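## Task

Take the yellow sponge off the desk and set it on the counter, without any desk carton reaching the floor and without the robot toppling or finishing in a tilt.

## Robot and tools

ROBOT. A TidyBot++: a four-caster mobile base (0.54 m long, 0.50 m wide, 0.38 m tall) with one seven-joint arm carrying a right hand that has index, middle and ring fingers plus a thumb. The shoulder sits 0.12 m ahead of the base centre, 0.68 m up. Segments: upper arm 0.42 m, forearm 0.31 m, wrist to hand point 0.30 m; straight fingers extend 0.12 m beyond that point. The arm starts folded, hand pointing down, jutting up to 0.17 m past the base front. A downward hand rises to roughly 0.95 m above the floor at most, and only near the base. Cameras: base_camera (644x364) and wrist_camera (504x504, on a mast on the palm side, partly hidden by the open hand).

FRAMES. Base frame: origin on the floor below the base centre, x forward, y left, z up, metres. hand_pose and target use it. Odometry frame is the base frame as it stood at scene start; base_odometry reports x, y and heading (rad, left positive) there, from wheel counts only, so slip and drift creep in. base_tilt gives lean in degrees (forward and right positive).

move. One action per call, made of any of base, joints, target, plus optional speeds and min_time_s; cameras (list of base_camera, wrist_camera or all) and blocking (default true; false returns in about half a second while motion continues) are extras. With no action it just reports state, images and the scene number.
- base: a single object for the one base, holding relative offsets from where the base currently is, measured along its own axes at command start: translate_m (forward +, -2 to 2 m), strafe_m (left +, -2 to 2 m), rotate_rad (counter-clockwise from above +, -6.3 to 6.3 rad). Translate and strafe together form one straight drive.
- joints: absolute targets keyed by name. Arm joints joint_1_rad to joint_7_rad in radians. joint_1_rad turns the arm about vertical, positive clockwise from above (opposite to heading). joint_2_rad shoulder, -2.249 to 2.249, 0 upright. joint_4_rad elbow, -2.579 to 2.579. joint_6_rad wrist, -2.099 to 2.099. Joints 1, 3, 5, 7 turn freely and take the shorter way; step under half a turn. Hand keys (hand_index_mcp ... hand_thumb_ipl, sixteen hinges) are absolute goals on a -1 to +1 scale between each hinge's stops; toward -1 bends fingers toward the palm and swings the thumb in front of it. Straight values: _mcp +0.75, _abd 0, _pip +0.58, _dip +0.70, thumb_cmc +0.71, thumb_axl +0.68, thumb_mcp +0.23, thumb_ipl +0.17. hand_current_limit (-1 to 1, maps to 0..550 mA, start +0.4) and hand_speed (-0.96 to 1, start -0.6) are settings. Omitted keys keep their goals. The pose looking forward, level: 0, -1.2, 3.142, -2.03, 0, 0.075, 2.463.
- target: one list of seven numbers, an absolute hand-point pose in the base frame: x, y, z in metres then quaternion qw, qx, qy, qz. With target, joints may contain only hand keys. To fine-tune, add (wanted minus measured hand_pose) to the last target; to hold still under load, resend hand_target, not hand_pose.
- speeds: caps for this action: translate_m/strafe_m 0.05-0.5 m/s (name only one when driving diagonally), rotate_rad 0.1-1.57 rad/s.
- min_time_s: 0.1-8 s, slowest allowed duration for each arm motion.

wait(seconds 0-10, cameras) lets time pass and returns state; stop(cameras) brakes everything still moving; zoom_image(camera, region [x0,y0,x1,y1] pixels, up to 504 square) enlarges part of the latest image; finished_scene(scene) closes the current scene with its number.

RESULTS. base_status, joint_status, hand_status: done, moving, off_target (resting short, may keep pushing), not_followed (withheld by a check), contact_stop, time_out (base moves cut at 14 s; unreachable targets wander then time out), torque_fault, limit_stop_at_motor_heat. "joint command not followed" or "pose unreachable" means the arm was held back, e.g. to avoid self-collision. A refused call, or an unplanned stop, cancels the remaining move/wait/finished_scene calls of that reply. motor_effort is percent of max torque, bracket is peak. hand_state gives one word per hand motor (moving, goal, blocked, overload); *_current_ma lines show each motor's current, positive pushing toward -1. on_its_own lists uncommanded behaviour. MOTOR HOT warns of heating; ARM HIT flags a hard self or base hit.

GRASPING. Fingers press only while their goal lies past the object's surface. Currents at 495 mA or more for 5 s shut a motor down for 10 s, so avoid hand_current_limit near +1 under load. Sending a hinge its read position loosens the grip.

CAUTIONS. The arm sags under load and does not avoid obstacles; it keeps pushing into desks. No check prevents hitting the base, and forward-low-close targets can drive the arm into it. Driving while the arm is caught high, swinging a stretched arm sideways or reaching far from folded can topple the robot; back away to recover. Hard impacts trigger torque faults (10 s arm freeze). Don't drop items, knock cartons off the desk, slam into furniture or leave things moving when releasing. Lower held objects until hand_pose stops falling, then open.

Each tool is called after ">>>" in YAML: its name, and indented under it one key for each argument.

## Session

>>> move:

Scene clock: 0.00 s.
base_odometry: x=+0.000 y=+0.000 heading=+0.000
base_tilt: forward=+0.6 right=+0.4
base_status: not commanded
joint_positions: joint_1_rad=+0.047 joint_2_rad=-0.356 joint_3_rad=+3.170 joint_4_rad=-2.550 joint_5_rad=+0.047 joint_6_rad=-0.921 joint_7_rad=+3.148 hand_index_mcp=+0.752 hand_index_abd=+0.000 hand_index_pip=+0.577 hand_index_dip=+0.696 hand_middle_mcp=+0.752 hand_middle_abd=+0.000 hand_middle_pip=+0.577 hand_middle_dip=+0.696 hand_ring_mcp=+0.752 hand_ring_abd=+0.000 hand_ring_pip=+0.577 hand_ring_dip=+0.696 hand_thumb_cmc=+0.714 hand_thumb_axl=+0.677 hand_thumb_mcp=+0.223 hand_thumb_ipl=+0.168 hand_current_limit=+0.400 hand_speed=-0.600
joint_status: not commanded
hand_state: goal,goal,goal,goal,goal,goal,goal,goal,goal,goal,goal,goal,goal,goal,goal,goal
index_mcp_current_ma: -2
index_abd_current_ma: 0
index_pip_current_ma: 0
index_dip_current_ma: 0
middle_mcp_current_ma: -2
middle_abd_current_ma: 0
middle_pip_current_ma: 0
middle_dip_current_ma: 0
ring_mcp_current_ma: -2
ring_abd_current_ma: 0
ring_pip_current_ma: 0
ring_dip_current_ma: 0
thumb_cmc_current_ma: 0
thumb_axl_current_ma: 0
thumb_mcp_current_ma: -9
thumb_ipl_current_ma: 0
hand_goal_index_mcp: 0.754
hand_goal_index_abd: 0.000
hand_goal_index_pip: 0.576
hand_goal_index_dip: 0.696
hand_goal_middle_mcp: 0.754
hand_goal_middle_abd: 0.000
hand_goal_middle_pip: 0.576
hand_goal_middle_dip: 0.696
hand_goal_ring_mcp: 0.754
hand_goal_ring_abd: 0.000
hand_goal_ring_pip: 0.576
hand_goal_ring_dip: 0.696
hand_goal_thumb_cmc: 0.714
hand_goal_thumb_axl: 0.678
hand_goal_thumb_mcp: 0.226
hand_goal_thumb_ipl: 0.168
motor_effort: joint_1_rad=+0 joint_2_rad=-1 joint_3_rad=+1 joint_4_rad=+12 joint_5_rad=+0 joint_6_rad=+1 joint_7_rad=+1
hand_pose: x=+0.3191 y=-0.0434 z=+0.5944 quat_wxyz=(-0.019, -0.720, -0.693, +0.001) (m; base frame)
hand_target: x=+0.3182 y=-0.0433 z=+0.5938 quat_wxyz=(-0.019, -0.720, -0.693, +0.002) (m; base frame)
hand_status: not commanded
pictures: base_camera, wrist_camera

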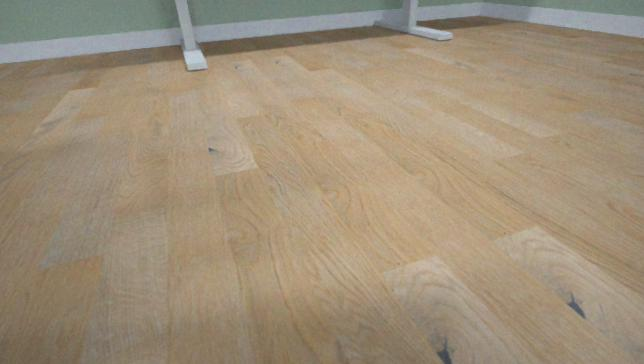

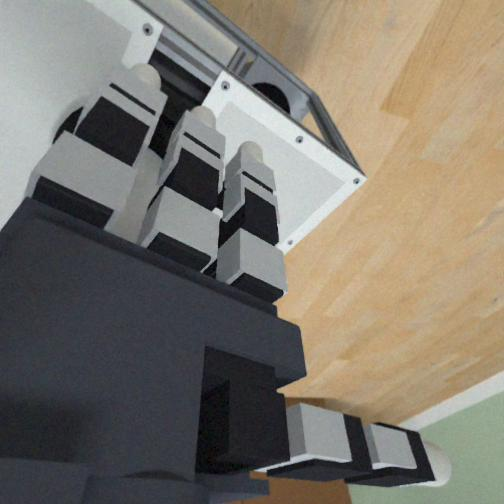

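>>> move:
  joints: {"joint_1_rad":0,"joint_2_rad":-1.2,"joint_3_rad":3.142,"joint_4_rad":-2.03,"joint_5_rad":0,"joint_6_rad":0.075,"joint_7_rad":2.463}
  cameras: ["all"]

Scene clock: 3.00 s.
move: done
base_odometry: x=+0.000 y=+0.000 heading=+0.000
base_tilt: forward=+0.6 right=+0.4
base_status: not commanded
joint_positions: joint_1_rad=+0.016 joint_2_rad=-1.180 joint_3_rad=+3.160 joint_4_rad=-2.036 joint_5_rad=+0.039 joint_6_rad=+0.011 joint_7_rad=+2.517 hand_index_mcp=+0.760 hand_index_abd=+0.000 hand_index_pip=+0.577 hand_index_dip=+0.696 hand_middle_mcp=+0.759 hand_middle_abd=+0.000 hand_middle_pip=+0.577 hand_middle_dip=+0.696 hand_ring_mcp=+0.759 hand_ring_abd=+0.000 hand_ring_pip=+0.577 hand_ring_dip=+0.696 hand_thumb_cmc=+0.719 hand_thumb_axl=+0.677 hand_thumb_mcp=+0.227 hand_thumb_ipl=+0.168 hand_current_limit=+0.400 hand_speed=-0.600
joint_status: all done
hand_state: goal,goal,goal,goal,goal,goal,goal,goal,goal,goal,goal,goal,goal,goal,goal,goal
index_mcp_current_ma: 18
index_abd_current_ma: 0
index_pip_current_ma: 2
index_dip_current_ma: 0
middle_mcp_current_ma: 14
middle_abd_current_ma: 0
middle_pip_current_ma: 2
middle_dip_current_ma: 0
ring_mcp_current_ma: 14
ring_abd_current_ma: 0
ring_pip_current_ma: 2
ring_dip_current_ma: 0
thumb_cmc_current_ma: 14
thumb_axl_current_ma: -2
thumb_mcp_current_ma: 2
thumb_ipl_current_ma: -1
hand_goal_index_mcp: 0.754
hand_goal_index_abd: 0.000
hand_goal_index_pip: 0.576
hand_goal_index_dip: 0.696
hand_goal_middle_mcp: 0.754
hand_goal_middle_abd: 0.000
hand_goal_middle_pip: 0.576
hand_goal_middle_dip: 0.696
hand_goal_ring_mcp: 0.754
hand_goal_ring_abd: 0.000
hand_goal_ring_pip: 0.576
hand_goal_ring_dip: 0.696
hand_goal_thumb_cmc: 0.714
hand_goal_thumb_axl: 0.678
hand_goal_thumb_mcp: 0.226
hand_goal_thumb_ipl: 0.168
motor_effort: joint_1_rad=+0(2) joint_2_rad=+14(17) joint_3_rad=+1(3) joint_4_rad=+15(20) joint_5_rad=+0(2) joint_6_rad=+7(9) joint_7_rad=+1(2)
hand_pose: x=+0.1527 y=-0.0758 z=+1.2907 quat_wxyz=(-0.437, -0.367, -0.183, -0.800) (m; base frame)
hand_target: x=+0.1276 y=-0.0699 z=+1.3015 quat_wxyz=(-0.401, -0.333, -0.159, -0.839) (m; base frame)
hand_status: not commanded
pictures: base_camera, wrist_camera

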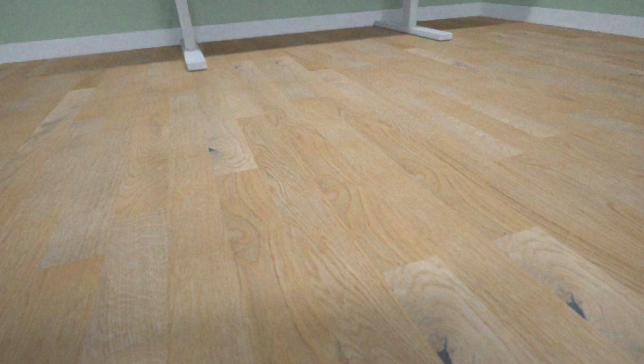

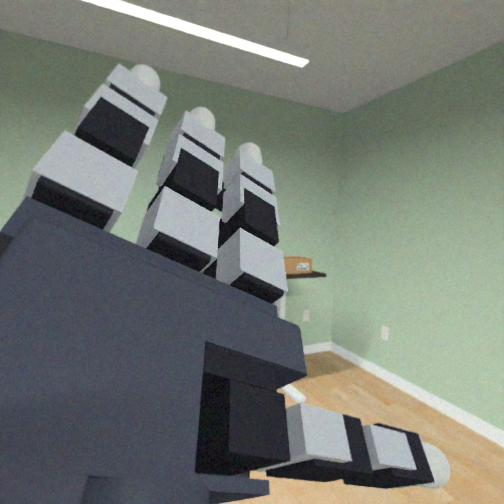

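>>> move:
  joints: {"joint_1_rad":-0.6,"joint_6_rad":0.0}
  cameras: ["wrist_camera"]

>>> move:
  joints: {"joint_1_rad":-1.3,"joint_6_rad":-0.1}
  cameras: ["wrist_camera"]

>>> move:
  joints: {"joint_1_rad":-2.2}
  cameras: ["wrist_camera"]

>>> move:
  joints: {"joint_1_rad":-3.1}
  cameras: ["wrist_camera"]

Scene clock: 5.67 s.
move: done
base_odometry: x=+0.000 y=+0.000 heading=+0.000
base_tilt: forward=+0.6 right=+0.4
base_status: not commanded
joint_positions: joint_1_rad=-0.586 joint_2_rad=-1.180 joint_3_rad=+3.160 joint_4_rad=-2.036 joint_5_rad=+0.039 joint_6_rad=+0.011 joint_7_rad=+2.515 hand_index_mcp=+0.760 hand_index_abd=+0.000 hand_index_pip=+0.577 hand_index_dip=+0.696 hand_middle_mcp=+0.759 hand_middle_abd=+0.000 hand_middle_pip=+0.577 hand_middle_dip=+0.696 hand_ring_mcp=+0.759 hand_ring_abd=+0.000 hand_ring_pip=+0.577 hand_ring_dip=+0.696 hand_thumb_cmc=+0.719 hand_thumb_axl=+0.677 hand_thumb_mcp=+0.227 hand_thumb_ipl=+0.168 hand_current_limit=+0.400 hand_speed=-0.600
joint_status: all done
hand_state: goal,goal,goal,goal,goal,goal,goal,goal,goal,goal,goal,goal,goal,goal,goal,goal
index_mcp_current_ma: 18
index_abd_current_ma: 0
index_pip_current_ma: 2
index_dip_current_ma: 0
middle_mcp_current_ma: 14
middle_abd_current_ma: 0
middle_pip_current_ma: 2
middle_dip_current_ma: 0
ring_mcp_current_ma: 14
ring_abd_current_ma: 0
ring_pip_current_ma: 2
ring_dip_current_ma: 0
thumb_cmc_current_ma: 14
thumb_axl_current_ma: -2
thumb_mcp_current_ma: 2
thumb_ipl_current_ma: -1
hand_goal_index_mcp: 0.754
hand_goal_index_abd: 0.000
hand_goal_index_pip: 0.576
hand_goal_index_dip: 0.696
hand_goal_middle_mcp: 0.754
hand_goal_middle_abd: 0.000
hand_goal_middle_pip: 0.576
hand_goal_middle_dip: 0.696
hand_goal_ring_mcp: 0.754
hand_goal_ring_abd: 0.000
hand_goal_ring_pip: 0.576
hand_goal_ring_dip: 0.696
hand_goal_thumb_cmc: 0.714
hand_goal_thumb_axl: 0.678
hand_goal_thumb_mcp: 0.226
hand_goal_thumb_ipl: 0.168
motor_effort: joint_1_rad=+0(2) joint_2_rad=+14(17) joint_3_rad=+1(2) joint_4_rad=+15(15) joint_5_rad=+0(1) joint_6_rad=+6(8) joint_7_rad=+1(1)
hand_pose: x=+0.1894 y=-0.0431 z=+1.2908 quat_wxyz=(-0.179, -0.296, -0.283, -0.894) (m; base frame)
hand_target: x=+0.1809 y=-0.0423 z=+1.2882 quat_wxyz=(-0.133, -0.296, -0.274, -0.905) (m; base frame)
hand_status: not commanded
pictures: wrist_camera

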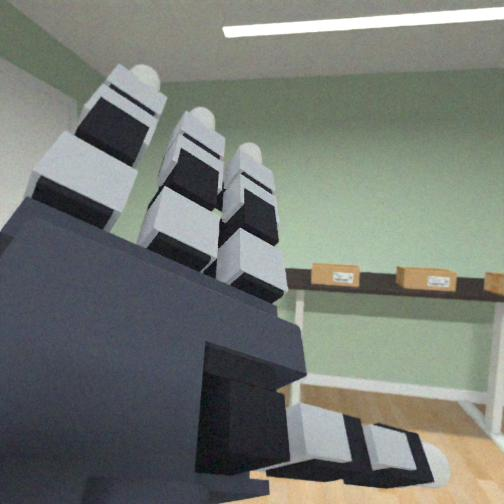

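Scene clock: 7.63 s.
move: done
base_odometry: x=+0.000 y=+0.000 heading=+0.000
base_tilt: forward=+0.6 right=+0.4
base_status: not commanded
joint_positions: joint_1_rad=-1.286 joint_2_rad=-1.180 joint_3_rad=+3.159 joint_4_rad=-2.036 joint_5_rad=+0.039 joint_6_rad=-0.030 joint_7_rad=+2.515 hand_index_mcp=+0.760 hand_index_abd=+0.000 hand_index_pip=+0.577 hand_index_dip=+0.696 hand_middle_mcp=+0.759 hand_middle_abd=+0.000 hand_middle_pip=+0.577 hand_middle_dip=+0.696 hand_ring_mcp=+0.759 hand_ring_abd=+0.000 hand_ring_pip=+0.577 hand_ring_dip=+0.696 hand_thumb_cmc=+0.719 hand_thumb_axl=+0.677 hand_thumb_mcp=+0.227 hand_thumb_ipl=+0.168 hand_current_limit=+0.400 hand_speed=-0.600
joint_status: all done
hand_state: goal,goal,goal,goal,goal,goal,goal,goal,goal,goal,goal,goal,goal,goal,goal,goal
index_mcp_current_ma: 18
index_abd_current_ma: 0
index_pip_current_ma: 2
index_dip_current_ma: 0
middle_mcp_current_ma: 14
middle_abd_current_ma: 0
middle_pip_current_ma: 2
middle_dip_current_ma: 0
ring_mcp_current_ma: 14
ring_abd_current_ma: 0
ring_pip_current_ma: 2
ring_dip_current_ma: 0
thumb_cmc_current_ma: 14
thumb_axl_current_ma: -2
thumb_mcp_current_ma: 2
thumb_ipl_current_ma: -1
hand_goal_index_mcp: 0.754
hand_goal_index_abd: 0.000
hand_goal_index_pip: 0.576
hand_goal_index_dip: 0.696
hand_goal_middle_mcp: 0.754
hand_goal_middle_abd: 0.000
hand_goal_middle_pip: 0.576
hand_goal_middle_dip: 0.696
hand_goal_ring_mcp: 0.754
hand_goal_ring_abd: 0.000
hand_goal_ring_pip: 0.576
hand_goal_ring_dip: 0.696
hand_goal_thumb_cmc: 0.714
hand_goal_thumb_axl: 0.678
hand_goal_thumb_mcp: 0.226
hand_goal_thumb_ipl: 0.168
motor_effort: joint_1_rad=+0(2) joint_2_rad=+14(16) joint_3_rad=+1(2) joint_4_rad=+15(15) joint_5_rad=+0(1) joint_6_rad=+7(8) joint_7_rad=+1(1)
hand_pose: x=+0.2036 y=+0.0218 z=+1.2828 quat_wxyz=(+0.137, -0.190, -0.385, -0.893) (m; base frame)
hand_target: x=+0.1998 y=+0.0299 z=+1.2682 quat_wxyz=(+0.181, -0.205, -0.399, -0.875) (m; base frame)
hand_status: not commanded
pictures: wrist_camera

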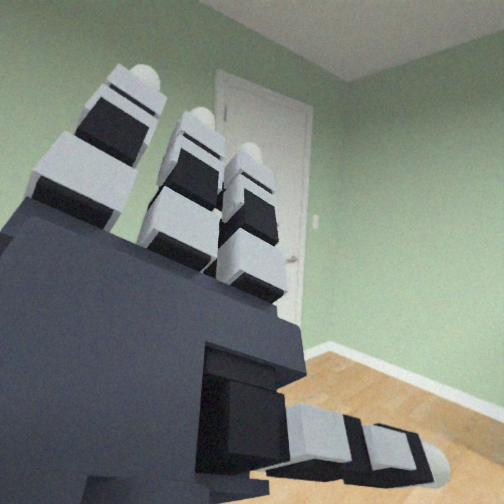

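Scene clock: 9.83 s.
move: done
base_odometry: x=+0.000 y=+0.000 heading=+0.000
base_tilt: forward=+0.6 right=+0.4
base_status: not commanded
joint_positions: joint_1_rad=-2.186 joint_2_rad=-1.180 joint_3_rad=+3.159 joint_4_rad=-2.036 joint_5_rad=+0.038 joint_6_rad=-0.030 joint_7_rad=+2.515 hand_index_mcp=+0.760 hand_index_abd=+0.000 hand_index_pip=+0.577 hand_index_dip=+0.696 hand_middle_mcp=+0.759 hand_middle_abd=+0.000 hand_middle_pip=+0.577 hand_middle_dip=+0.696 hand_ring_mcp=+0.759 hand_ring_abd=+0.000 hand_ring_pip=+0.577 hand_ring_dip=+0.696 hand_thumb_cmc=+0.719 hand_thumb_axl=+0.677 hand_thumb_mcp=+0.227 hand_thumb_ipl=+0.168 hand_current_limit=+0.400 hand_speed=-0.600
joint_status: all done
hand_state: goal,goal,goal,goal,goal,goal,goal,goal,goal,goal,goal,goal,goal,goal,goal,goal
index_mcp_current_ma: 18
index_abd_current_ma: 0
index_pip_current_ma: 2
index_dip_current_ma: 0
middle_mcp_current_ma: 14
middle_abd_current_ma: 0
middle_pip_current_ma: 2
middle_dip_current_ma: 0
ring_mcp_current_ma: 14
ring_abd_current_ma: 0
ring_pip_current_ma: 2
ring_dip_current_ma: 0
thumb_cmc_current_ma: 14
thumb_axl_current_ma: -2
thumb_mcp_current_ma: 2
thumb_ipl_current_ma: -1
hand_goal_index_mcp: 0.754
hand_goal_index_abd: 0.000
hand_goal_index_pip: 0.576
hand_goal_index_dip: 0.696
hand_goal_middle_mcp: 0.754
hand_goal_middle_abd: 0.000
hand_goal_middle_pip: 0.576
hand_goal_middle_dip: 0.696
hand_goal_ring_mcp: 0.754
hand_goal_ring_abd: 0.000
hand_goal_ring_pip: 0.576
hand_goal_ring_dip: 0.696
hand_goal_thumb_cmc: 0.714
hand_goal_thumb_axl: 0.678
hand_goal_thumb_mcp: 0.226
hand_goal_thumb_ipl: 0.168
motor_effort: joint_1_rad=+0(2) joint_2_rad=+15(16) joint_3_rad=+1(2) joint_4_rad=+15(15) joint_5_rad=+0(1) joint_6_rad=+7(8) joint_7_rad=+1(1)
hand_pose: x=+0.1545 y=+0.0798 z=+1.2828 quat_wxyz=(+0.511, -0.003, -0.429, -0.745) (m; base frame)
hand_target: x=+0.1458 y=+0.0819 z=+1.2682 quat_wxyz=(+0.544, -0.011, -0.448, -0.709) (m; base frame)
hand_status: not commanded
pictures: wrist_camera

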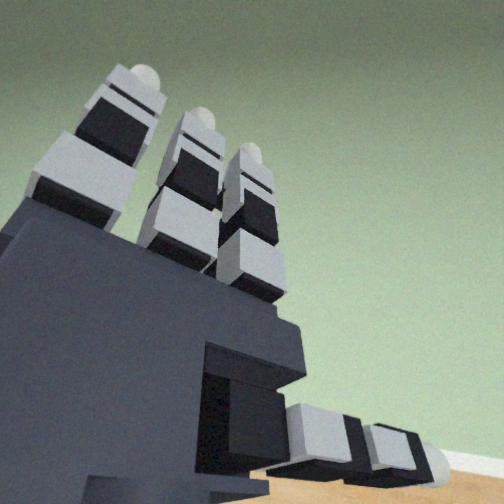

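Scene clock: 12.03 s.
move: done
base_odometry: x=+0.000 y=+0.000 heading=+0.000
base_tilt: forward=+0.6 right=+0.4
base_status: not commanded
joint_positions: joint_1_rad=-3.086 joint_2_rad=-1.180 joint_3_rad=+3.159 joint_4_rad=-2.036 joint_5_rad=+0.038 joint_6_rad=-0.030 joint_7_rad=+2.515 hand_index_mcp=+0.760 hand_index_abd=+0.000 hand_index_pip=+0.577 hand_index_dip=+0.696 hand_middle_mcp=+0.759 hand_middle_abd=+0.000 hand_middle_pip=+0.577 hand_middle_dip=+0.696 hand_ring_mcp=+0.759 hand_ring_abd=+0.000 hand_ring_pip=+0.577 hand_ring_dip=+0.696 hand_thumb_cmc=+0.719 hand_thumb_axl=+0.677 hand_thumb_mcp=+0.227 hand_thumb_ipl=+0.168 hand_current_limit=+0.400 hand_speed=-0.600
joint_status: all done
hand_state: goal,goal,goal,goal,goal,goal,goal,goal,goal,goal,goal,goal,goal,goal,goal,goal
index_mcp_current_ma: 18
index_abd_current_ma: 0
index_pip_current_ma: 2
index_dip_current_ma: 0
middle_mcp_current_ma: 14
middle_abd_current_ma: 0
middle_pip_current_ma: 2
middle_dip_current_ma: 0
ring_mcp_current_ma: 14
ring_abd_current_ma: 0
ring_pip_current_ma: 2
ring_dip_current_ma: 0
thumb_cmc_current_ma: 14
thumb_axl_current_ma: -2
thumb_mcp_current_ma: 2
thumb_ipl_current_ma: -1
hand_goal_index_mcp: 0.754
hand_goal_index_abd: 0.000
hand_goal_index_pip: 0.576
hand_goal_index_dip: 0.696
hand_goal_middle_mcp: 0.754
hand_goal_middle_abd: 0.000
hand_goal_middle_pip: 0.576
hand_goal_middle_dip: 0.696
hand_goal_ring_mcp: 0.754
hand_goal_ring_abd: 0.000
hand_goal_ring_pip: 0.576
hand_goal_ring_dip: 0.696
hand_goal_thumb_cmc: 0.714
hand_goal_thumb_axl: 0.678
hand_goal_thumb_mcp: 0.226
hand_goal_thumb_ipl: 0.168
motor_effort: joint_1_rad=+0(2) joint_2_rad=+14(16) joint_3_rad=+1(2) joint_4_rad=+15(15) joint_5_rad=+0(1) joint_6_rad=+7(8) joint_7_rad=+1(1)
hand_pose: x=+0.0785 y=+0.0774 z=+1.2828 quat_wxyz=(+0.784, +0.184, -0.388, -0.448) (m; base frame)
hand_target: x=+0.0715 y=+0.0719 z=+1.2682 quat_wxyz=(+0.798, +0.185, -0.409, -0.402) (m; base frame)
hand_status: not commanded
pictures: wrist_camera

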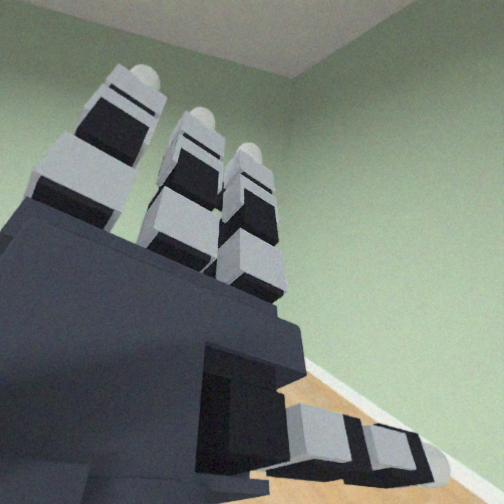

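>>> move:
  joints: {"joint_1_rad":-4.1,"joint_6_rad":-0.2}
  cameras: ["wrist_camera"]

>>> move:
  joints: {"joint_1_rad":-4.9}
  cameras: ["wrist_camera"]

>>> move:
  joints: {"joint_1_rad":-5.6}
  cameras: ["wrist_camera"]

Scene clock: 14.93 s.
move: done
base_odometry: x=+0.000 y=+0.000 heading=+0.000
base_tilt: forward=+0.6 right=+0.4
base_status: not commanded
joint_positions: joint_1_rad=-4.086 joint_2_rad=-1.180 joint_3_rad=+3.159 joint_4_rad=-2.036 joint_5_rad=+0.038 joint_6_rad=-0.128 joint_7_rad=+2.515 hand_index_mcp=+0.760 hand_index_abd=+0.000 hand_index_pip=+0.577 hand_index_dip=+0.696 hand_middle_mcp=+0.759 hand_middle_abd=+0.000 hand_middle_pip=+0.577 hand_middle_dip=+0.696 hand_ring_mcp=+0.759 hand_ring_abd=+0.000 hand_ring_pip=+0.577 hand_ring_dip=+0.696 hand_thumb_cmc=+0.719 hand_thumb_axl=+0.677 hand_thumb_mcp=+0.227 hand_thumb_ipl=+0.168 hand_current_limit=+0.400 hand_speed=-0.600
joint_status: all done
hand_state: goal,goal,goal,goal,goal,goal,goal,goal,goal,goal,goal,goal,goal,goal,goal,goal
index_mcp_current_ma: 18
index_abd_current_ma: 0
index_pip_current_ma: 2
index_dip_current_ma: 0
middle_mcp_current_ma: 14
middle_abd_current_ma: 0
middle_pip_current_ma: 2
middle_dip_current_ma: 0
ring_mcp_current_ma: 14
ring_abd_current_ma: 0
ring_pip_current_ma: 2
ring_dip_current_ma: 0
thumb_cmc_current_ma: 14
thumb_axl_current_ma: -2
thumb_mcp_current_ma: 2
thumb_ipl_current_ma: -1
hand_goal_index_mcp: 0.754
hand_goal_index_abd: 0.000
hand_goal_index_pip: 0.576
hand_goal_index_dip: 0.696
hand_goal_middle_mcp: 0.754
hand_goal_middle_abd: 0.000
hand_goal_middle_pip: 0.576
hand_goal_middle_dip: 0.696
hand_goal_ring_mcp: 0.754
hand_goal_ring_abd: 0.000
hand_goal_ring_pip: 0.576
hand_goal_ring_dip: 0.696
hand_goal_thumb_cmc: 0.714
hand_goal_thumb_axl: 0.678
hand_goal_thumb_mcp: 0.226
hand_goal_thumb_ipl: 0.168
motor_effort: joint_1_rad=+0(2) joint_2_rad=+14(16) joint_3_rad=+1(2) joint_4_rad=+15(15) joint_5_rad=+0(1) joint_6_rad=+8(9) joint_7_rad=+1(1)
hand_pose: x=+0.0183 y=-0.0095 z=+1.2621 quat_wxyz=(+0.881, +0.382, -0.279, -0.017) (m; base frame)
hand_target: x=+0.0207 y=-0.0183 z=+1.2461 quat_wxyz=(+0.870, +0.393, -0.296, +0.029) (m; base frame)
hand_status: not commanded
pictures: wrist_camera

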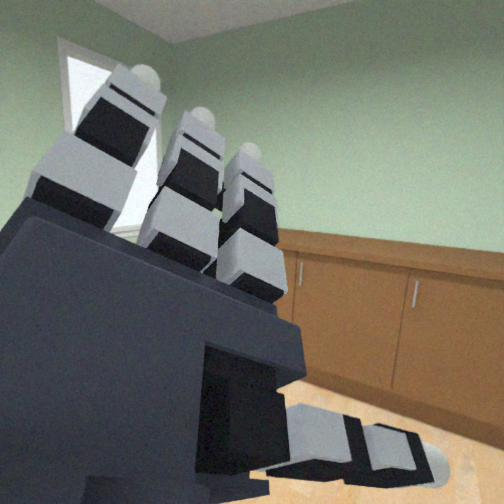

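Scene clock: 17.00 s.
move: done
base_odometry: x=+0.000 y=+0.000 heading=+0.000
base_tilt: forward=+0.6 right=+0.4
base_status: not commanded
joint_positions: joint_1_rad=-4.886 joint_2_rad=-1.180 joint_3_rad=+3.159 joint_4_rad=-2.036 joint_5_rad=+0.038 joint_6_rad=-0.129 joint_7_rad=+2.515 hand_index_mcp=+0.760 hand_index_abd=+0.000 hand_index_pip=+0.577 hand_index_dip=+0.696 hand_middle_mcp=+0.759 hand_middle_abd=+0.000 hand_middle_pip=+0.577 hand_middle_dip=+0.696 hand_ring_mcp=+0.759 hand_ring_abd=+0.000 hand_ring_pip=+0.577 hand_ring_dip=+0.696 hand_thumb_cmc=+0.719 hand_thumb_axl=+0.677 hand_thumb_mcp=+0.227 hand_thumb_ipl=+0.168 hand_current_limit=+0.400 hand_speed=-0.600
joint_status: all done
hand_state: goal,goal,goal,goal,goal,goal,goal,goal,goal,goal,goal,goal,goal,goal,goal,goal
index_mcp_current_ma: 18
index_abd_current_ma: 0
index_pip_current_ma: 2
index_dip_current_ma: 0
middle_mcp_current_ma: 14
middle_abd_current_ma: 0
middle_pip_current_ma: 2
middle_dip_current_ma: 0
ring_mcp_current_ma: 14
ring_abd_current_ma: 0
ring_pip_current_ma: 2
ring_dip_current_ma: 0
thumb_cmc_current_ma: 14
thumb_axl_current_ma: -2
thumb_mcp_current_ma: 2
thumb_ipl_current_ma: -1
hand_goal_index_mcp: 0.754
hand_goal_index_abd: 0.000
hand_goal_index_pip: 0.576
hand_goal_index_dip: 0.696
hand_goal_middle_mcp: 0.754
hand_goal_middle_abd: 0.000
hand_goal_middle_pip: 0.576
hand_goal_middle_dip: 0.696
hand_goal_ring_mcp: 0.754
hand_goal_ring_abd: 0.000
hand_goal_ring_pip: 0.576
hand_goal_ring_dip: 0.696
hand_goal_thumb_cmc: 0.714
hand_goal_thumb_axl: 0.678
hand_goal_thumb_mcp: 0.226
hand_goal_thumb_ipl: 0.168
motor_effort: joint_1_rad=+0(2) joint_2_rad=+14(15) joint_3_rad=+1(2) joint_4_rad=+15(15) joint_5_rad=+0(1) joint_6_rad=+7(8) joint_7_rad=+1(1)
hand_pose: x=+0.0557 y=-0.0789 z=+1.2620 quat_wxyz=(+0.818, +0.460, -0.108, +0.327) (m; base frame)
hand_target: x=+0.0637 y=-0.0833 z=+1.2461 quat_wxyz=(+0.790, +0.478, -0.120, +0.365) (m; base frame)
hand_status: not commanded
pictures: wrist_camera

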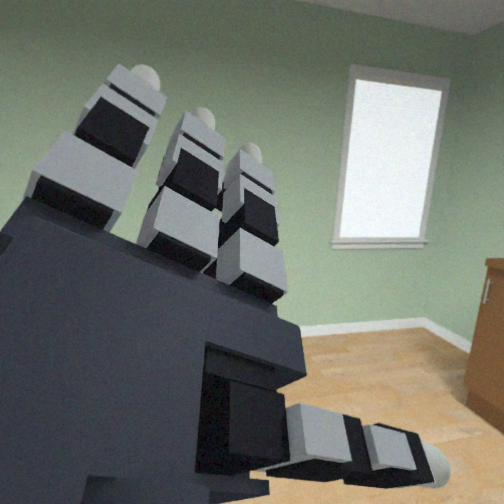

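Scene clock: 18.97 s.
move: done
base_odometry: x=+0.000 y=+0.000 heading=+0.000
base_tilt: forward=+0.6 right=+0.4
base_status: not commanded
joint_positions: joint_1_rad=-5.586 joint_2_rad=-1.180 joint_3_rad=+3.159 joint_4_rad=-2.036 joint_5_rad=+0.038 joint_6_rad=-0.129 joint_7_rad=+2.515 hand_index_mcp=+0.760 hand_index_abd=+0.000 hand_index_pip=+0.577 hand_index_dip=+0.696 hand_middle_mcp=+0.759 hand_middle_abd=+0.000 hand_middle_pip=+0.577 hand_middle_dip=+0.696 hand_ring_mcp=+0.759 hand_ring_abd=+0.000 hand_ring_pip=+0.577 hand_ring_dip=+0.696 hand_thumb_cmc=+0.719 hand_thumb_axl=+0.677 hand_thumb_mcp=+0.227 hand_thumb_ipl=+0.168 hand_current_limit=+0.400 hand_speed=-0.600
joint_status: all done
hand_state: goal,goal,goal,goal,goal,goal,goal,goal,goal,goal,goal,goal,goal,goal,goal,goal
index_mcp_current_ma: 18
index_abd_current_ma: 0
index_pip_current_ma: 2
index_dip_current_ma: 0
middle_mcp_current_ma: 14
middle_abd_current_ma: 0
middle_pip_current_ma: 2
middle_dip_current_ma: 0
ring_mcp_current_ma: 14
ring_abd_current_ma: 0
ring_pip_current_ma: 2
ring_dip_current_ma: 0
thumb_cmc_current_ma: 14
thumb_axl_current_ma: -2
thumb_mcp_current_ma: 2
thumb_ipl_current_ma: -1
hand_goal_index_mcp: 0.754
hand_goal_index_abd: 0.000
hand_goal_index_pip: 0.576
hand_goal_index_dip: 0.696
hand_goal_middle_mcp: 0.754
hand_goal_middle_abd: 0.000
hand_goal_middle_pip: 0.576
hand_goal_middle_dip: 0.696
hand_goal_ring_mcp: 0.754
hand_goal_ring_abd: 0.000
hand_goal_ring_pip: 0.576
hand_goal_ring_dip: 0.696
hand_goal_thumb_cmc: 0.714
hand_goal_thumb_axl: 0.678
hand_goal_thumb_mcp: 0.226
hand_goal_thumb_ipl: 0.168
motor_effort: joint_1_rad=+0(2) joint_2_rad=+14(16) joint_3_rad=+1(2) joint_4_rad=+15(15) joint_5_rad=+0(1) joint_6_rad=+8(8) joint_7_rad=+1(1)
hand_pose: x=+0.1215 y=-0.1011 z=+1.2620 quat_wxyz=(+0.656, +0.470, +0.057, +0.588) (m; base frame)
hand_target: x=+0.1303 y=-0.0994 z=+1.2461 quat_wxyz=(+0.617, +0.490, +0.051, +0.614) (m; base frame)
hand_status: not commanded
pictures: wrist_camera

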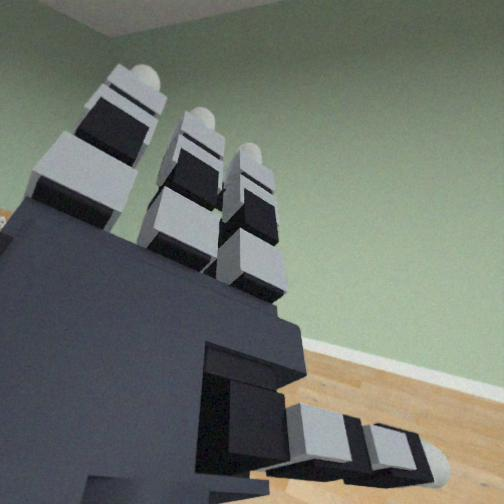

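>>> move:
  base: {"rotate_rad":0.34}
  joints: {"joint_1_rad":-6.683,"joint_6_rad":0.0}
  cameras: ["all"]

>>> zoom_image:
  camera: "wrist_camera"
  region: [270, 200, 504, 434]

Scene clock: 29.73 s.
move: done
base_odometry: x=+0.000 y=+0.000 heading=+0.339
base_tilt: forward=+0.6 right=+0.4
base_status: done
joint_positions: joint_1_rad=-6.669 joint_2_rad=-1.180 joint_3_rad=+3.158 joint_4_rad=-2.036 joint_5_rad=+0.038 joint_6_rad=-0.064 joint_7_rad=+2.515 hand_index_mcp=+0.760 hand_index_abd=+0.000 hand_index_pip=+0.577 hand_index_dip=+0.696 hand_middle_mcp=+0.759 hand_middle_abd=+0.000 hand_middle_pip=+0.577 hand_middle_dip=+0.696 hand_ring_mcp=+0.759 hand_ring_abd=+0.000 hand_ring_pip=+0.577 hand_ring_dip=+0.696 hand_thumb_cmc=+0.719 hand_thumb_axl=+0.677 hand_thumb_mcp=+0.227 hand_thumb_ipl=+0.168 hand_current_limit=+0.400 hand_speed=-0.600
joint_status: all done
hand_state: goal,goal,goal,goal,goal,goal,goal,goal,goal,goal,goal,goal,goal,goal,goal,goal
index_mcp_current_ma: 18
index_abd_current_ma: 0
index_pip_current_ma: 2
index_dip_current_ma: 0
middle_mcp_current_ma: 14
middle_abd_current_ma: 0
middle_pip_current_ma: 2
middle_dip_current_ma: 0
ring_mcp_current_ma: 14
ring_abd_current_ma: 0
ring_pip_current_ma: 2
ring_dip_current_ma: 0
thumb_cmc_current_ma: 14
thumb_axl_current_ma: -2
thumb_mcp_current_ma: 2
thumb_ipl_current_ma: -1
hand_goal_index_mcp: 0.754
hand_goal_index_abd: 0.000
hand_goal_index_pip: 0.576
hand_goal_index_dip: 0.696
hand_goal_middle_mcp: 0.754
hand_goal_middle_abd: 0.000
hand_goal_middle_pip: 0.576
hand_goal_middle_dip: 0.696
hand_goal_ring_mcp: 0.754
hand_goal_ring_abd: 0.000
hand_goal_ring_pip: 0.576
hand_goal_ring_dip: 0.696
hand_goal_thumb_cmc: 0.714
hand_goal_thumb_axl: 0.678
hand_goal_thumb_mcp: 0.226
hand_goal_thumb_ipl: 0.168
motor_effort: joint_1_rad=+0(2) joint_2_rad=+14(16) joint_3_rad=+1(2) joint_4_rad=+15(15) joint_5_rad=+0(1) joint_6_rad=+7(9) joint_7_rad=+1(1)
hand_pose: x=+0.1958 y=-0.0493 z=+1.2759 quat_wxyz=(+0.263, +0.350, +0.274, +0.856) (m; base frame)
hand_target: x=+0.1713 y=-0.0538 z=+1.2882 quat_wxyz=(+0.223, +0.322, +0.243, +0.888) (m; base frame)
hand_status: not commanded
pictures: base_camera, wrist_camera

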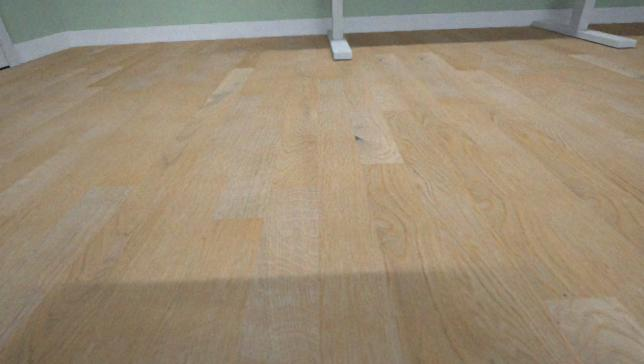

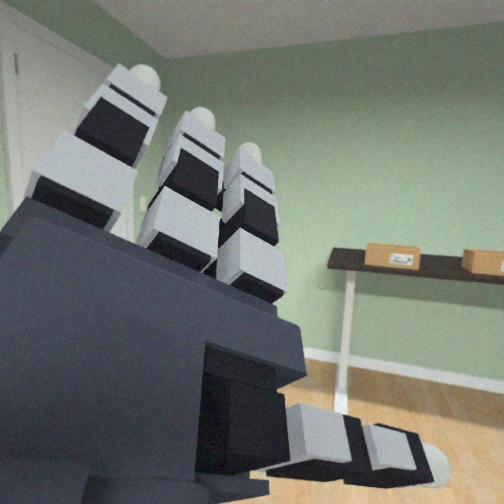

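Scaled by 2.154 from the camera's 504x504 image, which has a finer 720x720 frame.

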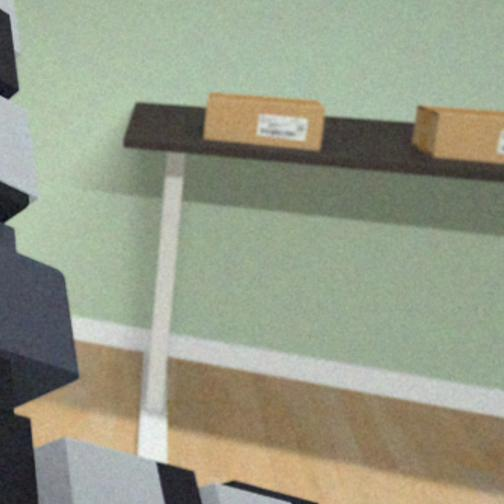

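>>> move:
  base: {"rotate_rad":0.10}
  joints: {"joint_1_rad":-6.5,"joint_6_rad":-0.35}

>>> move:
  base: {"translate_m":1.0,"strafe_m":-0.4}
  cameras: ["all"]

Scene clock: 34.23 s.
move: done
base_odometry: x=+0.000 y=+0.000 heading=+0.439
base_tilt: forward=+0.6 right=+0.4
base_status: done
joint_positions: joint_1_rad=-6.511 joint_2_rad=-1.180 joint_3_rad=+3.157 joint_4_rad=-2.036 joint_5_rad=+0.038 joint_6_rad=-0.281 joint_7_rad=+2.515 hand_index_mcp=+0.761 hand_index_abd=+0.000 hand_index_pip=+0.577 hand_index_dip=+0.696 hand_middle_mcp=+0.759 hand_middle_abd=+0.000 hand_middle_pip=+0.577 hand_middle_dip=+0.696 hand_ring_mcp=+0.760 hand_ring_abd=+0.000 hand_ring_pip=+0.577 hand_ring_dip=+0.696 hand_thumb_cmc=+0.719 hand_thumb_axl=+0.677 hand_thumb_mcp=+0.227 hand_thumb_ipl=+0.168 hand_current_limit=+0.400 hand_speed=-0.600
joint_status: all done
hand_state: goal,goal,goal,goal,goal,goal,goal,goal,goal,goal,goal,goal,goal,goal,goal,goal
index_mcp_current_ma: 20
index_abd_current_ma: 0
index_pip_current_ma: 2
index_dip_current_ma: 0
middle_mcp_current_ma: 16
middle_abd_current_ma: 0
middle_pip_current_ma: 2
middle_dip_current_ma: 0
ring_mcp_current_ma: 16
ring_abd_current_ma: 0
ring_pip_current_ma: 2
ring_dip_current_ma: 0
thumb_cmc_current_ma: 14
thumb_axl_current_ma: -2
thumb_mcp_current_ma: 2
thumb_ipl_current_ma: -1
hand_goal_index_mcp: 0.754
hand_goal_index_abd: 0.000
hand_goal_index_pip: 0.576
hand_goal_index_dip: 0.696
hand_goal_middle_mcp: 0.754
hand_goal_middle_abd: 0.000
hand_goal_middle_pip: 0.576
hand_goal_middle_dip: 0.696
hand_goal_ring_mcp: 0.754
hand_goal_ring_abd: 0.000
hand_goal_ring_pip: 0.576
hand_goal_ring_dip: 0.696
hand_goal_thumb_cmc: 0.714
hand_goal_thumb_axl: 0.678
hand_goal_thumb_mcp: 0.226
hand_goal_thumb_ipl: 0.168
motor_effort: joint_1_rad=+0(2) joint_2_rad=+14(16) joint_3_rad=+1(2) joint_4_rad=+15(16) joint_5_rad=+0(1) joint_6_rad=+8(10) joint_7_rad=+1(1)
hand_pose: x=+0.2302 y=-0.0527 z=+1.2264 quat_wxyz=(+0.311, +0.450, +0.296, +0.783) (m; base frame)
hand_target: x=+0.2305 y=-0.0470 z=+1.2092 quat_wxyz=(+0.275, +0.473, +0.293, +0.784) (m; base frame)
hand_status: not commanded
pictures: none

Scene clock: 37.77 s.
move: done
base_odometry: x=+1.075 y=+0.063 heading=+0.439
base_tilt: forward=+0.6 right=+0.4
base_status: done
joint_positions: joint_1_rad=-6.510 joint_2_rad=-1.181 joint_3_rad=+3.155 joint_4_rad=-2.036 joint_5_rad=+0.037 joint_6_rad=-0.282 joint_7_rad=+2.515 hand_index_mcp=+0.761 hand_index_abd=+0.000 hand_index_pip=+0.577 hand_index_dip=+0.696 hand_middle_mcp=+0.760 hand_middle_abd=+0.000 hand_middle_pip=+0.577 hand_middle_dip=+0.696 hand_ring_mcp=+0.760 hand_ring_abd=+0.000 hand_ring_pip=+0.577 hand_ring_dip=+0.696 hand_thumb_cmc=+0.719 hand_thumb_axl=+0.677 hand_thumb_mcp=+0.227 hand_thumb_ipl=+0.168 hand_current_limit=+0.400 hand_speed=-0.600
joint_status: not commanded
hand_state: goal,goal,goal,goal,goal,goal,goal,goal,goal,goal,goal,goal,goal,goal,goal,goal
index_mcp_current_ma: 21
index_abd_current_ma: 0
index_pip_current_ma: 2
index_dip_current_ma: 0
middle_mcp_current_ma: 17
middle_abd_current_ma: 0
middle_pip_current_ma: 2
middle_dip_current_ma: 0
ring_mcp_current_ma: 17
ring_abd_current_ma: 0
ring_pip_current_ma: 2
ring_dip_current_ma: 0
thumb_cmc_current_ma: 14
thumb_axl_current_ma: -2
thumb_mcp_current_ma: 2
thumb_ipl_current_ma: -1
hand_goal_index_mcp: 0.754
hand_goal_index_abd: 0.000
hand_goal_index_pip: 0.576
hand_goal_index_dip: 0.696
hand_goal_middle_mcp: 0.754
hand_goal_middle_abd: 0.000
hand_goal_middle_pip: 0.576
hand_goal_middle_dip: 0.696
hand_goal_ring_mcp: 0.754
hand_goal_ring_abd: 0.000
hand_goal_ring_pip: 0.576
hand_goal_ring_dip: 0.696
hand_goal_thumb_cmc: 0.714
hand_goal_thumb_axl: 0.678
hand_goal_thumb_mcp: 0.226
hand_goal_thumb_ipl: 0.168
motor_effort: joint_1_rad=+0(1) joint_2_rad=+14(16) joint_3_rad=+1(2) joint_4_rad=+16(16) joint_5_rad=+0(1) joint_6_rad=+9(9) joint_7_rad=+1(1)
hand_pose: x=+0.2296 y=-0.0517 z=+1.2264 quat_wxyz=(+0.312, +0.449, +0.296, +0.783) (m; base frame)
hand_target: x=+0.2305 y=-0.0470 z=+1.2092 quat_wxyz=(+0.275, +0.473, +0.293, +0.784) (m; base frame)
hand_status: not commanded
pictures: base_camera, wrist_camera

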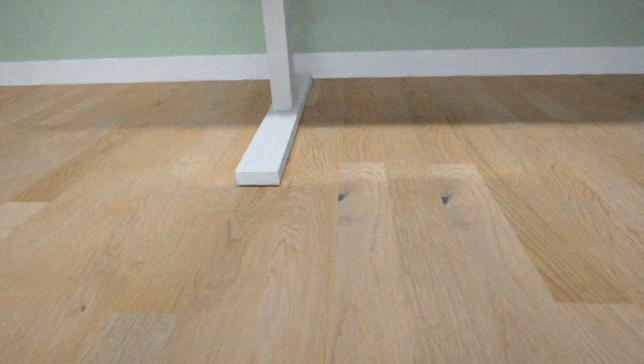

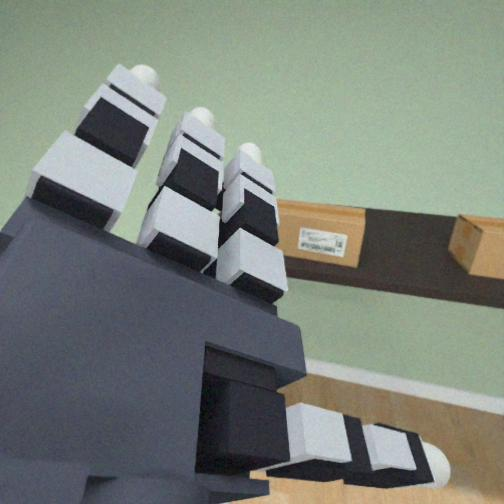

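>>> move:
  joints: {"joint_1_rad":-6.1}
  cameras: ["wrist_camera"]

>>> zoom_image:
  camera: "wrist_camera"
  region: [270, 150, 504, 384]

>>> move:
  joints: {"joint_1_rad":-5.5}
  cameras: ["wrist_camera"]

>>> zoom_image:
  camera: "wrist_camera"
  region: [270, 150, 504, 384]

Scene clock: 40.07 s.
move: done
base_odometry: x=+1.075 y=+0.063 heading=+0.439
base_tilt: forward=+0.6 right=+0.4
base_status: not commanded
joint_positions: joint_1_rad=-6.114 joint_2_rad=-1.181 joint_3_rad=+3.155 joint_4_rad=-2.036 joint_5_rad=+0.037 joint_6_rad=-0.282 joint_7_rad=+2.515 hand_index_mcp=+0.761 hand_index_abd=+0.000 hand_index_pip=+0.577 hand_index_dip=+0.696 hand_middle_mcp=+0.760 hand_middle_abd=+0.000 hand_middle_pip=+0.577 hand_middle_dip=+0.696 hand_ring_mcp=+0.760 hand_ring_abd=+0.000 hand_ring_pip=+0.577 hand_ring_dip=+0.696 hand_thumb_cmc=+0.719 hand_thumb_axl=+0.677 hand_thumb_mcp=+0.227 hand_thumb_ipl=+0.168 hand_current_limit=+0.400 hand_speed=-0.600
joint_status: all done
hand_state: goal,goal,goal,goal,goal,goal,goal,goal,goal,goal,goal,goal,goal,goal,goal,goal
index_mcp_current_ma: 21
index_abd_current_ma: 0
index_pip_current_ma: 2
index_dip_current_ma: 0
middle_mcp_current_ma: 17
middle_abd_current_ma: 0
middle_pip_current_ma: 2
middle_dip_current_ma: 0
ring_mcp_current_ma: 17
ring_abd_current_ma: 0
ring_pip_current_ma: 2
ring_dip_current_ma: 0
thumb_cmc_current_ma: 14
thumb_axl_current_ma: -2
thumb_mcp_current_ma: 2
thumb_ipl_current_ma: -1
hand_goal_index_mcp: 0.754
hand_goal_index_abd: 0.000
hand_goal_index_pip: 0.576
hand_goal_index_dip: 0.696
hand_goal_middle_mcp: 0.754
hand_goal_middle_abd: 0.000
hand_goal_middle_pip: 0.576
hand_goal_middle_dip: 0.696
hand_goal_ring_mcp: 0.754
hand_goal_ring_abd: 0.000
hand_goal_ring_pip: 0.576
hand_goal_ring_dip: 0.696
hand_goal_thumb_cmc: 0.714
hand_goal_thumb_axl: 0.678
hand_goal_thumb_mcp: 0.226
hand_goal_thumb_ipl: 0.168
motor_effort: joint_1_rad=+0(2) joint_2_rad=+14(15) joint_3_rad=+1(2) joint_4_rad=+15(16) joint_5_rad=+0(1) joint_6_rad=+8(9) joint_7_rad=+1(1)
hand_pose: x=+0.2010 y=-0.0904 z=+1.2264 quat_wxyz=(+0.460, +0.499, +0.202, +0.706) (m; base frame)
hand_target: x=+0.2034 y=-0.0867 z=+1.2092 quat_wxyz=(+0.426, +0.522, +0.193, +0.714) (m; base frame)
hand_status: not commanded
pictures: wrist_camera

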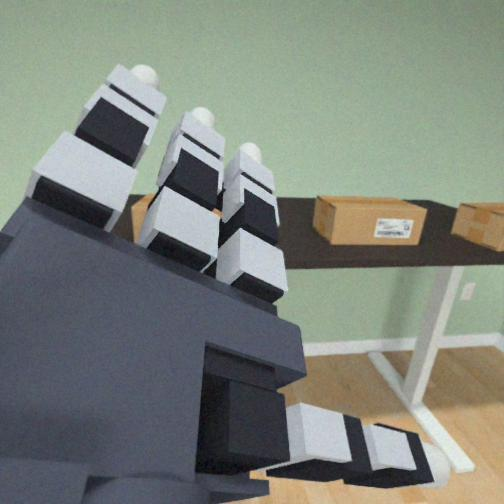

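Scaled by 2.154 from the camera's 504x504 image, which has a finer 720x720 frame.

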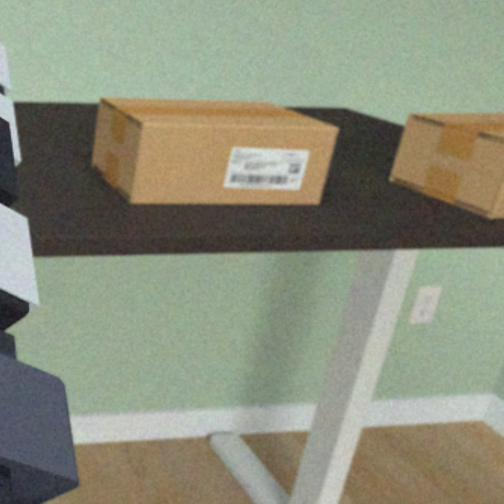

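Scene clock: 41.90 s.
move: done
base_odometry: x=+1.075 y=+0.063 heading=+0.439
base_tilt: forward=+0.6 right=+0.4
base_status: not commanded
joint_positions: joint_1_rad=-5.514 joint_2_rad=-1.181 joint_3_rad=+3.155 joint_4_rad=-2.036 joint_5_rad=+0.037 joint_6_rad=-0.282 joint_7_rad=+2.515 hand_index_mcp=+0.761 hand_index_abd=+0.000 hand_index_pip=+0.577 hand_index_dip=+0.696 hand_middle_mcp=+0.760 hand_middle_abd=+0.000 hand_middle_pip=+0.577 hand_middle_dip=+0.696 hand_ring_mcp=+0.760 hand_ring_abd=+0.000 hand_ring_pip=+0.577 hand_ring_dip=+0.696 hand_thumb_cmc=+0.719 hand_thumb_axl=+0.677 hand_thumb_mcp=+0.227 hand_thumb_ipl=+0.168 hand_current_limit=+0.400 hand_speed=-0.600
joint_status: all done
hand_state: goal,goal,goal,goal,goal,goal,goal,goal,goal,goal,goal,goal,goal,goal,goal,goal
index_mcp_current_ma: 21
index_abd_current_ma: 0
index_pip_current_ma: 2
index_dip_current_ma: 0
middle_mcp_current_ma: 17
middle_abd_current_ma: 0
middle_pip_current_ma: 2
middle_dip_current_ma: 0
ring_mcp_current_ma: 17
ring_abd_current_ma: 0
ring_pip_current_ma: 2
ring_dip_current_ma: 0
thumb_cmc_current_ma: 14
thumb_axl_current_ma: -2
thumb_mcp_current_ma: 2
thumb_ipl_current_ma: -1
hand_goal_index_mcp: 0.754
hand_goal_index_abd: 0.000
hand_goal_index_pip: 0.576
hand_goal_index_dip: 0.696
hand_goal_middle_mcp: 0.754
hand_goal_middle_abd: 0.000
hand_goal_middle_pip: 0.576
hand_goal_middle_dip: 0.696
hand_goal_ring_mcp: 0.754
hand_goal_ring_abd: 0.000
hand_goal_ring_pip: 0.576
hand_goal_ring_dip: 0.696
hand_goal_thumb_cmc: 0.714
hand_goal_thumb_axl: 0.678
hand_goal_thumb_mcp: 0.226
hand_goal_thumb_ipl: 0.168
motor_effort: joint_1_rad=+0(2) joint_2_rad=+14(15) joint_3_rad=+1(2) joint_4_rad=+16(16) joint_5_rad=+0(1) joint_6_rad=+8(9) joint_7_rad=+1(1)
hand_pose: x=+0.1356 y=-0.1209 z=+1.2264 quat_wxyz=(+0.648, +0.536, +0.046, +0.539) (m; base frame)
hand_target: x=+0.1397 y=-0.1192 z=+1.2092 quat_wxyz=(+0.617, +0.556, +0.030, +0.556) (m; base frame)
hand_status: not commanded
pictures: wrist_camera

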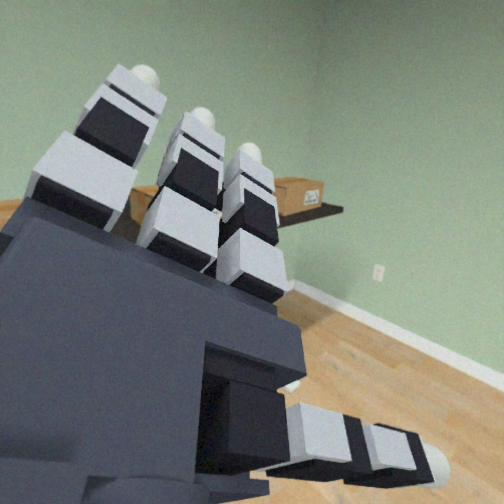

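Scaled by 2.154 from the camera's 504x504 image, which has a finer 720x720 frame.

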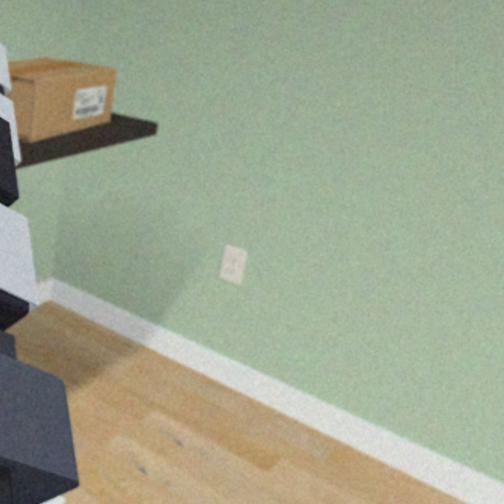

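>>> move:
  joints: {"joint_1_rad":-6.5,"joint_2_rad":0.0,"joint_4_rad":-0.3,"joint_6_rad":-1.15}
  cameras: ["wrist_camera"]

>>> zoom_image:
  camera: "wrist_camera"
  region: [252, 100, 504, 352]

>>> move:
  joints: {"joint_1_rad":-6.1}
  cameras: ["wrist_camera"]

>>> zoom_image:
  camera: "wrist_camera"
  region: [252, 100, 504, 352]

Scene clock: 46.20 s.
move: done
base_odometry: x=+1.075 y=+0.063 heading=+0.439
base_tilt: forward=+0.6 right=+0.4
base_status: not commanded
joint_positions: joint_1_rad=-6.484 joint_2_rad=-0.024 joint_3_rad=+3.155 joint_4_rad=-0.315 joint_5_rad=+0.037 joint_6_rad=-1.074 joint_7_rad=+2.515 hand_index_mcp=+0.761 hand_index_abd=+0.000 hand_index_pip=+0.577 hand_index_dip=+0.696 hand_middle_mcp=+0.760 hand_middle_abd=+0.000 hand_middle_pip=+0.577 hand_middle_dip=+0.696 hand_ring_mcp=+0.760 hand_ring_abd=+0.000 hand_ring_pip=+0.577 hand_ring_dip=+0.696 hand_thumb_cmc=+0.719 hand_thumb_axl=+0.677 hand_thumb_mcp=+0.227 hand_thumb_ipl=+0.168 hand_current_limit=+0.400 hand_speed=-0.600
joint_status: all done
hand_state: goal,goal,goal,goal,goal,goal,goal,goal,goal,goal,goal,goal,goal,goal,goal,goal
index_mcp_current_ma: 21
index_abd_current_ma: 0
index_pip_current_ma: 2
index_dip_current_ma: 0
middle_mcp_current_ma: 17
middle_abd_current_ma: 0
middle_pip_current_ma: 2
middle_dip_current_ma: 0
ring_mcp_current_ma: 17
ring_abd_current_ma: 0
ring_pip_current_ma: 2
ring_dip_current_ma: 0
thumb_cmc_current_ma: 14
thumb_axl_current_ma: -2
thumb_mcp_current_ma: 2
thumb_ipl_current_ma: -1
hand_goal_index_mcp: 0.754
hand_goal_index_abd: 0.000
hand_goal_index_pip: 0.576
hand_goal_index_dip: 0.696
hand_goal_middle_mcp: 0.754
hand_goal_middle_abd: 0.000
hand_goal_middle_pip: 0.576
hand_goal_middle_dip: 0.696
hand_goal_ring_mcp: 0.754
hand_goal_ring_abd: 0.000
hand_goal_ring_pip: 0.576
hand_goal_ring_dip: 0.696
hand_goal_thumb_cmc: 0.714
hand_goal_thumb_axl: 0.678
hand_goal_thumb_mcp: 0.226
hand_goal_thumb_ipl: 0.168
motor_effort: joint_1_rad=+0(2) joint_2_rad=-7(17) joint_3_rad=+1(2) joint_4_rad=+9(17) joint_5_rad=+0(1) joint_6_rad=+9(11) joint_7_rad=+1(1)
hand_pose: x=+0.4884 y=-0.0071 z=+1.5203 quat_wxyz=(+0.303, +0.536, +0.332, +0.715) (m; base frame)
hand_target: x=+0.5109 y=+0.0148 z=+1.4908 quat_wxyz=(+0.248, +0.564, +0.349, +0.706) (m; base frame)
hand_status: not commanded
pictures: wrist_camera

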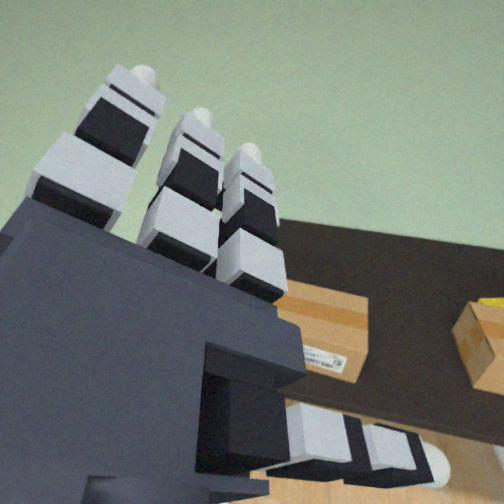

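Scaled by 2.000 from the camera's 504x504 image, which has a finer 720x720 frame.

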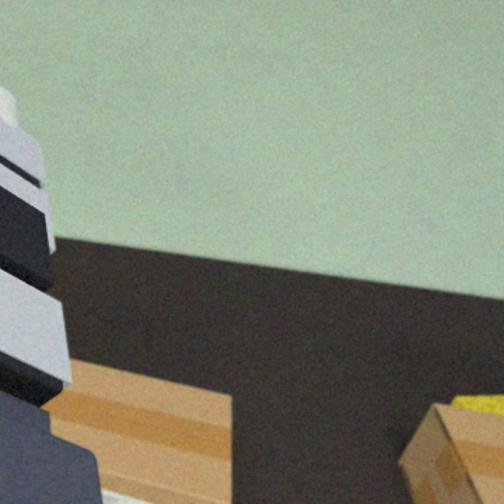

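Scene clock: 47.77 s.
move: done
base_odometry: x=+1.075 y=+0.063 heading=+0.439
base_tilt: forward=+0.6 right=+0.4
base_status: not commanded
joint_positions: joint_1_rad=-6.115 joint_2_rad=-0.024 joint_3_rad=+3.155 joint_4_rad=-0.314 joint_5_rad=+0.035 joint_6_rad=-1.076 joint_7_rad=+2.515 hand_index_mcp=+0.761 hand_index_abd=+0.000 hand_index_pip=+0.577 hand_index_dip=+0.696 hand_middle_mcp=+0.760 hand_middle_abd=+0.000 hand_middle_pip=+0.577 hand_middle_dip=+0.696 hand_ring_mcp=+0.760 hand_ring_abd=+0.000 hand_ring_pip=+0.577 hand_ring_dip=+0.696 hand_thumb_cmc=+0.719 hand_thumb_axl=+0.677 hand_thumb_mcp=+0.227 hand_thumb_ipl=+0.168 hand_current_limit=+0.400 hand_speed=-0.600
joint_status: all done
hand_state: goal,goal,goal,goal,goal,goal,goal,goal,goal,goal,goal,goal,goal,goal,goal,goal
index_mcp_current_ma: 21
index_abd_current_ma: 0
index_pip_current_ma: 2
index_dip_current_ma: 0
middle_mcp_current_ma: 17
middle_abd_current_ma: 0
middle_pip_current_ma: 2
middle_dip_current_ma: 0
ring_mcp_current_ma: 17
ring_abd_current_ma: 0
ring_pip_current_ma: 2
ring_dip_current_ma: 0
thumb_cmc_current_ma: 14
thumb_axl_current_ma: -2
thumb_mcp_current_ma: 2
thumb_ipl_current_ma: -1
hand_goal_index_mcp: 0.754
hand_goal_index_abd: 0.000
hand_goal_index_pip: 0.576
hand_goal_index_dip: 0.696
hand_goal_middle_mcp: 0.754
hand_goal_middle_abd: 0.000
hand_goal_middle_pip: 0.576
hand_goal_middle_dip: 0.696
hand_goal_ring_mcp: 0.754
hand_goal_ring_abd: 0.000
hand_goal_ring_pip: 0.576
hand_goal_ring_dip: 0.696
hand_goal_thumb_cmc: 0.714
hand_goal_thumb_axl: 0.678
hand_goal_thumb_mcp: 0.226
hand_goal_thumb_ipl: 0.168
motor_effort: joint_1_rad=+0(2) joint_2_rad=-7(9) joint_3_rad=+1(1) joint_4_rad=+9(10) joint_5_rad=-1(1) joint_6_rad=+9(10) joint_7_rad=+1(1)
hand_pose: x=+0.4612 y=-0.1397 z=+1.5198 quat_wxyz=(+0.428, +0.589, +0.229, +0.647) (m; base frame)
hand_target: x=+0.4857 y=-0.1390 z=+1.4908 quat_wxyz=(+0.383, +0.622, +0.230, +0.643) (m; base frame)
hand_status: not commanded
pictures: wrist_camera

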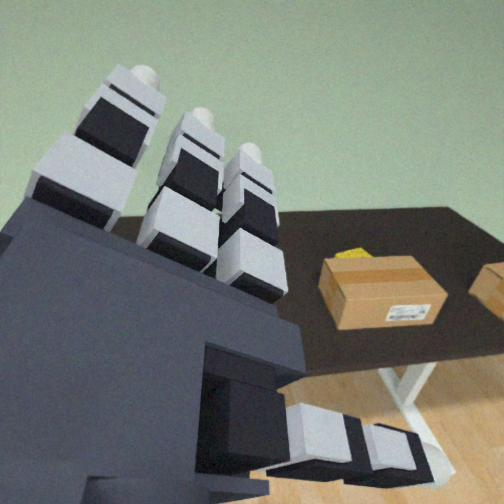

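Scaled by 2.000 from the camera's 504x504 image, which has a finer 720x720 frame.

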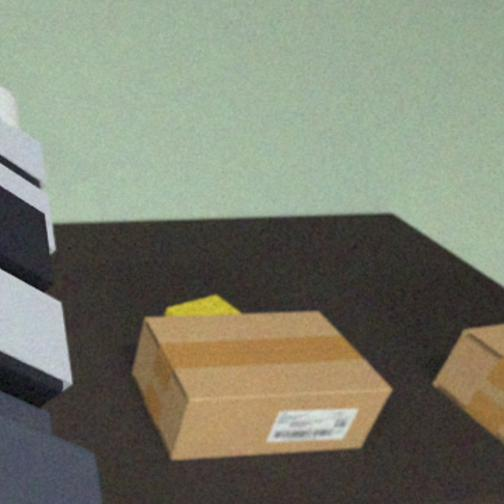

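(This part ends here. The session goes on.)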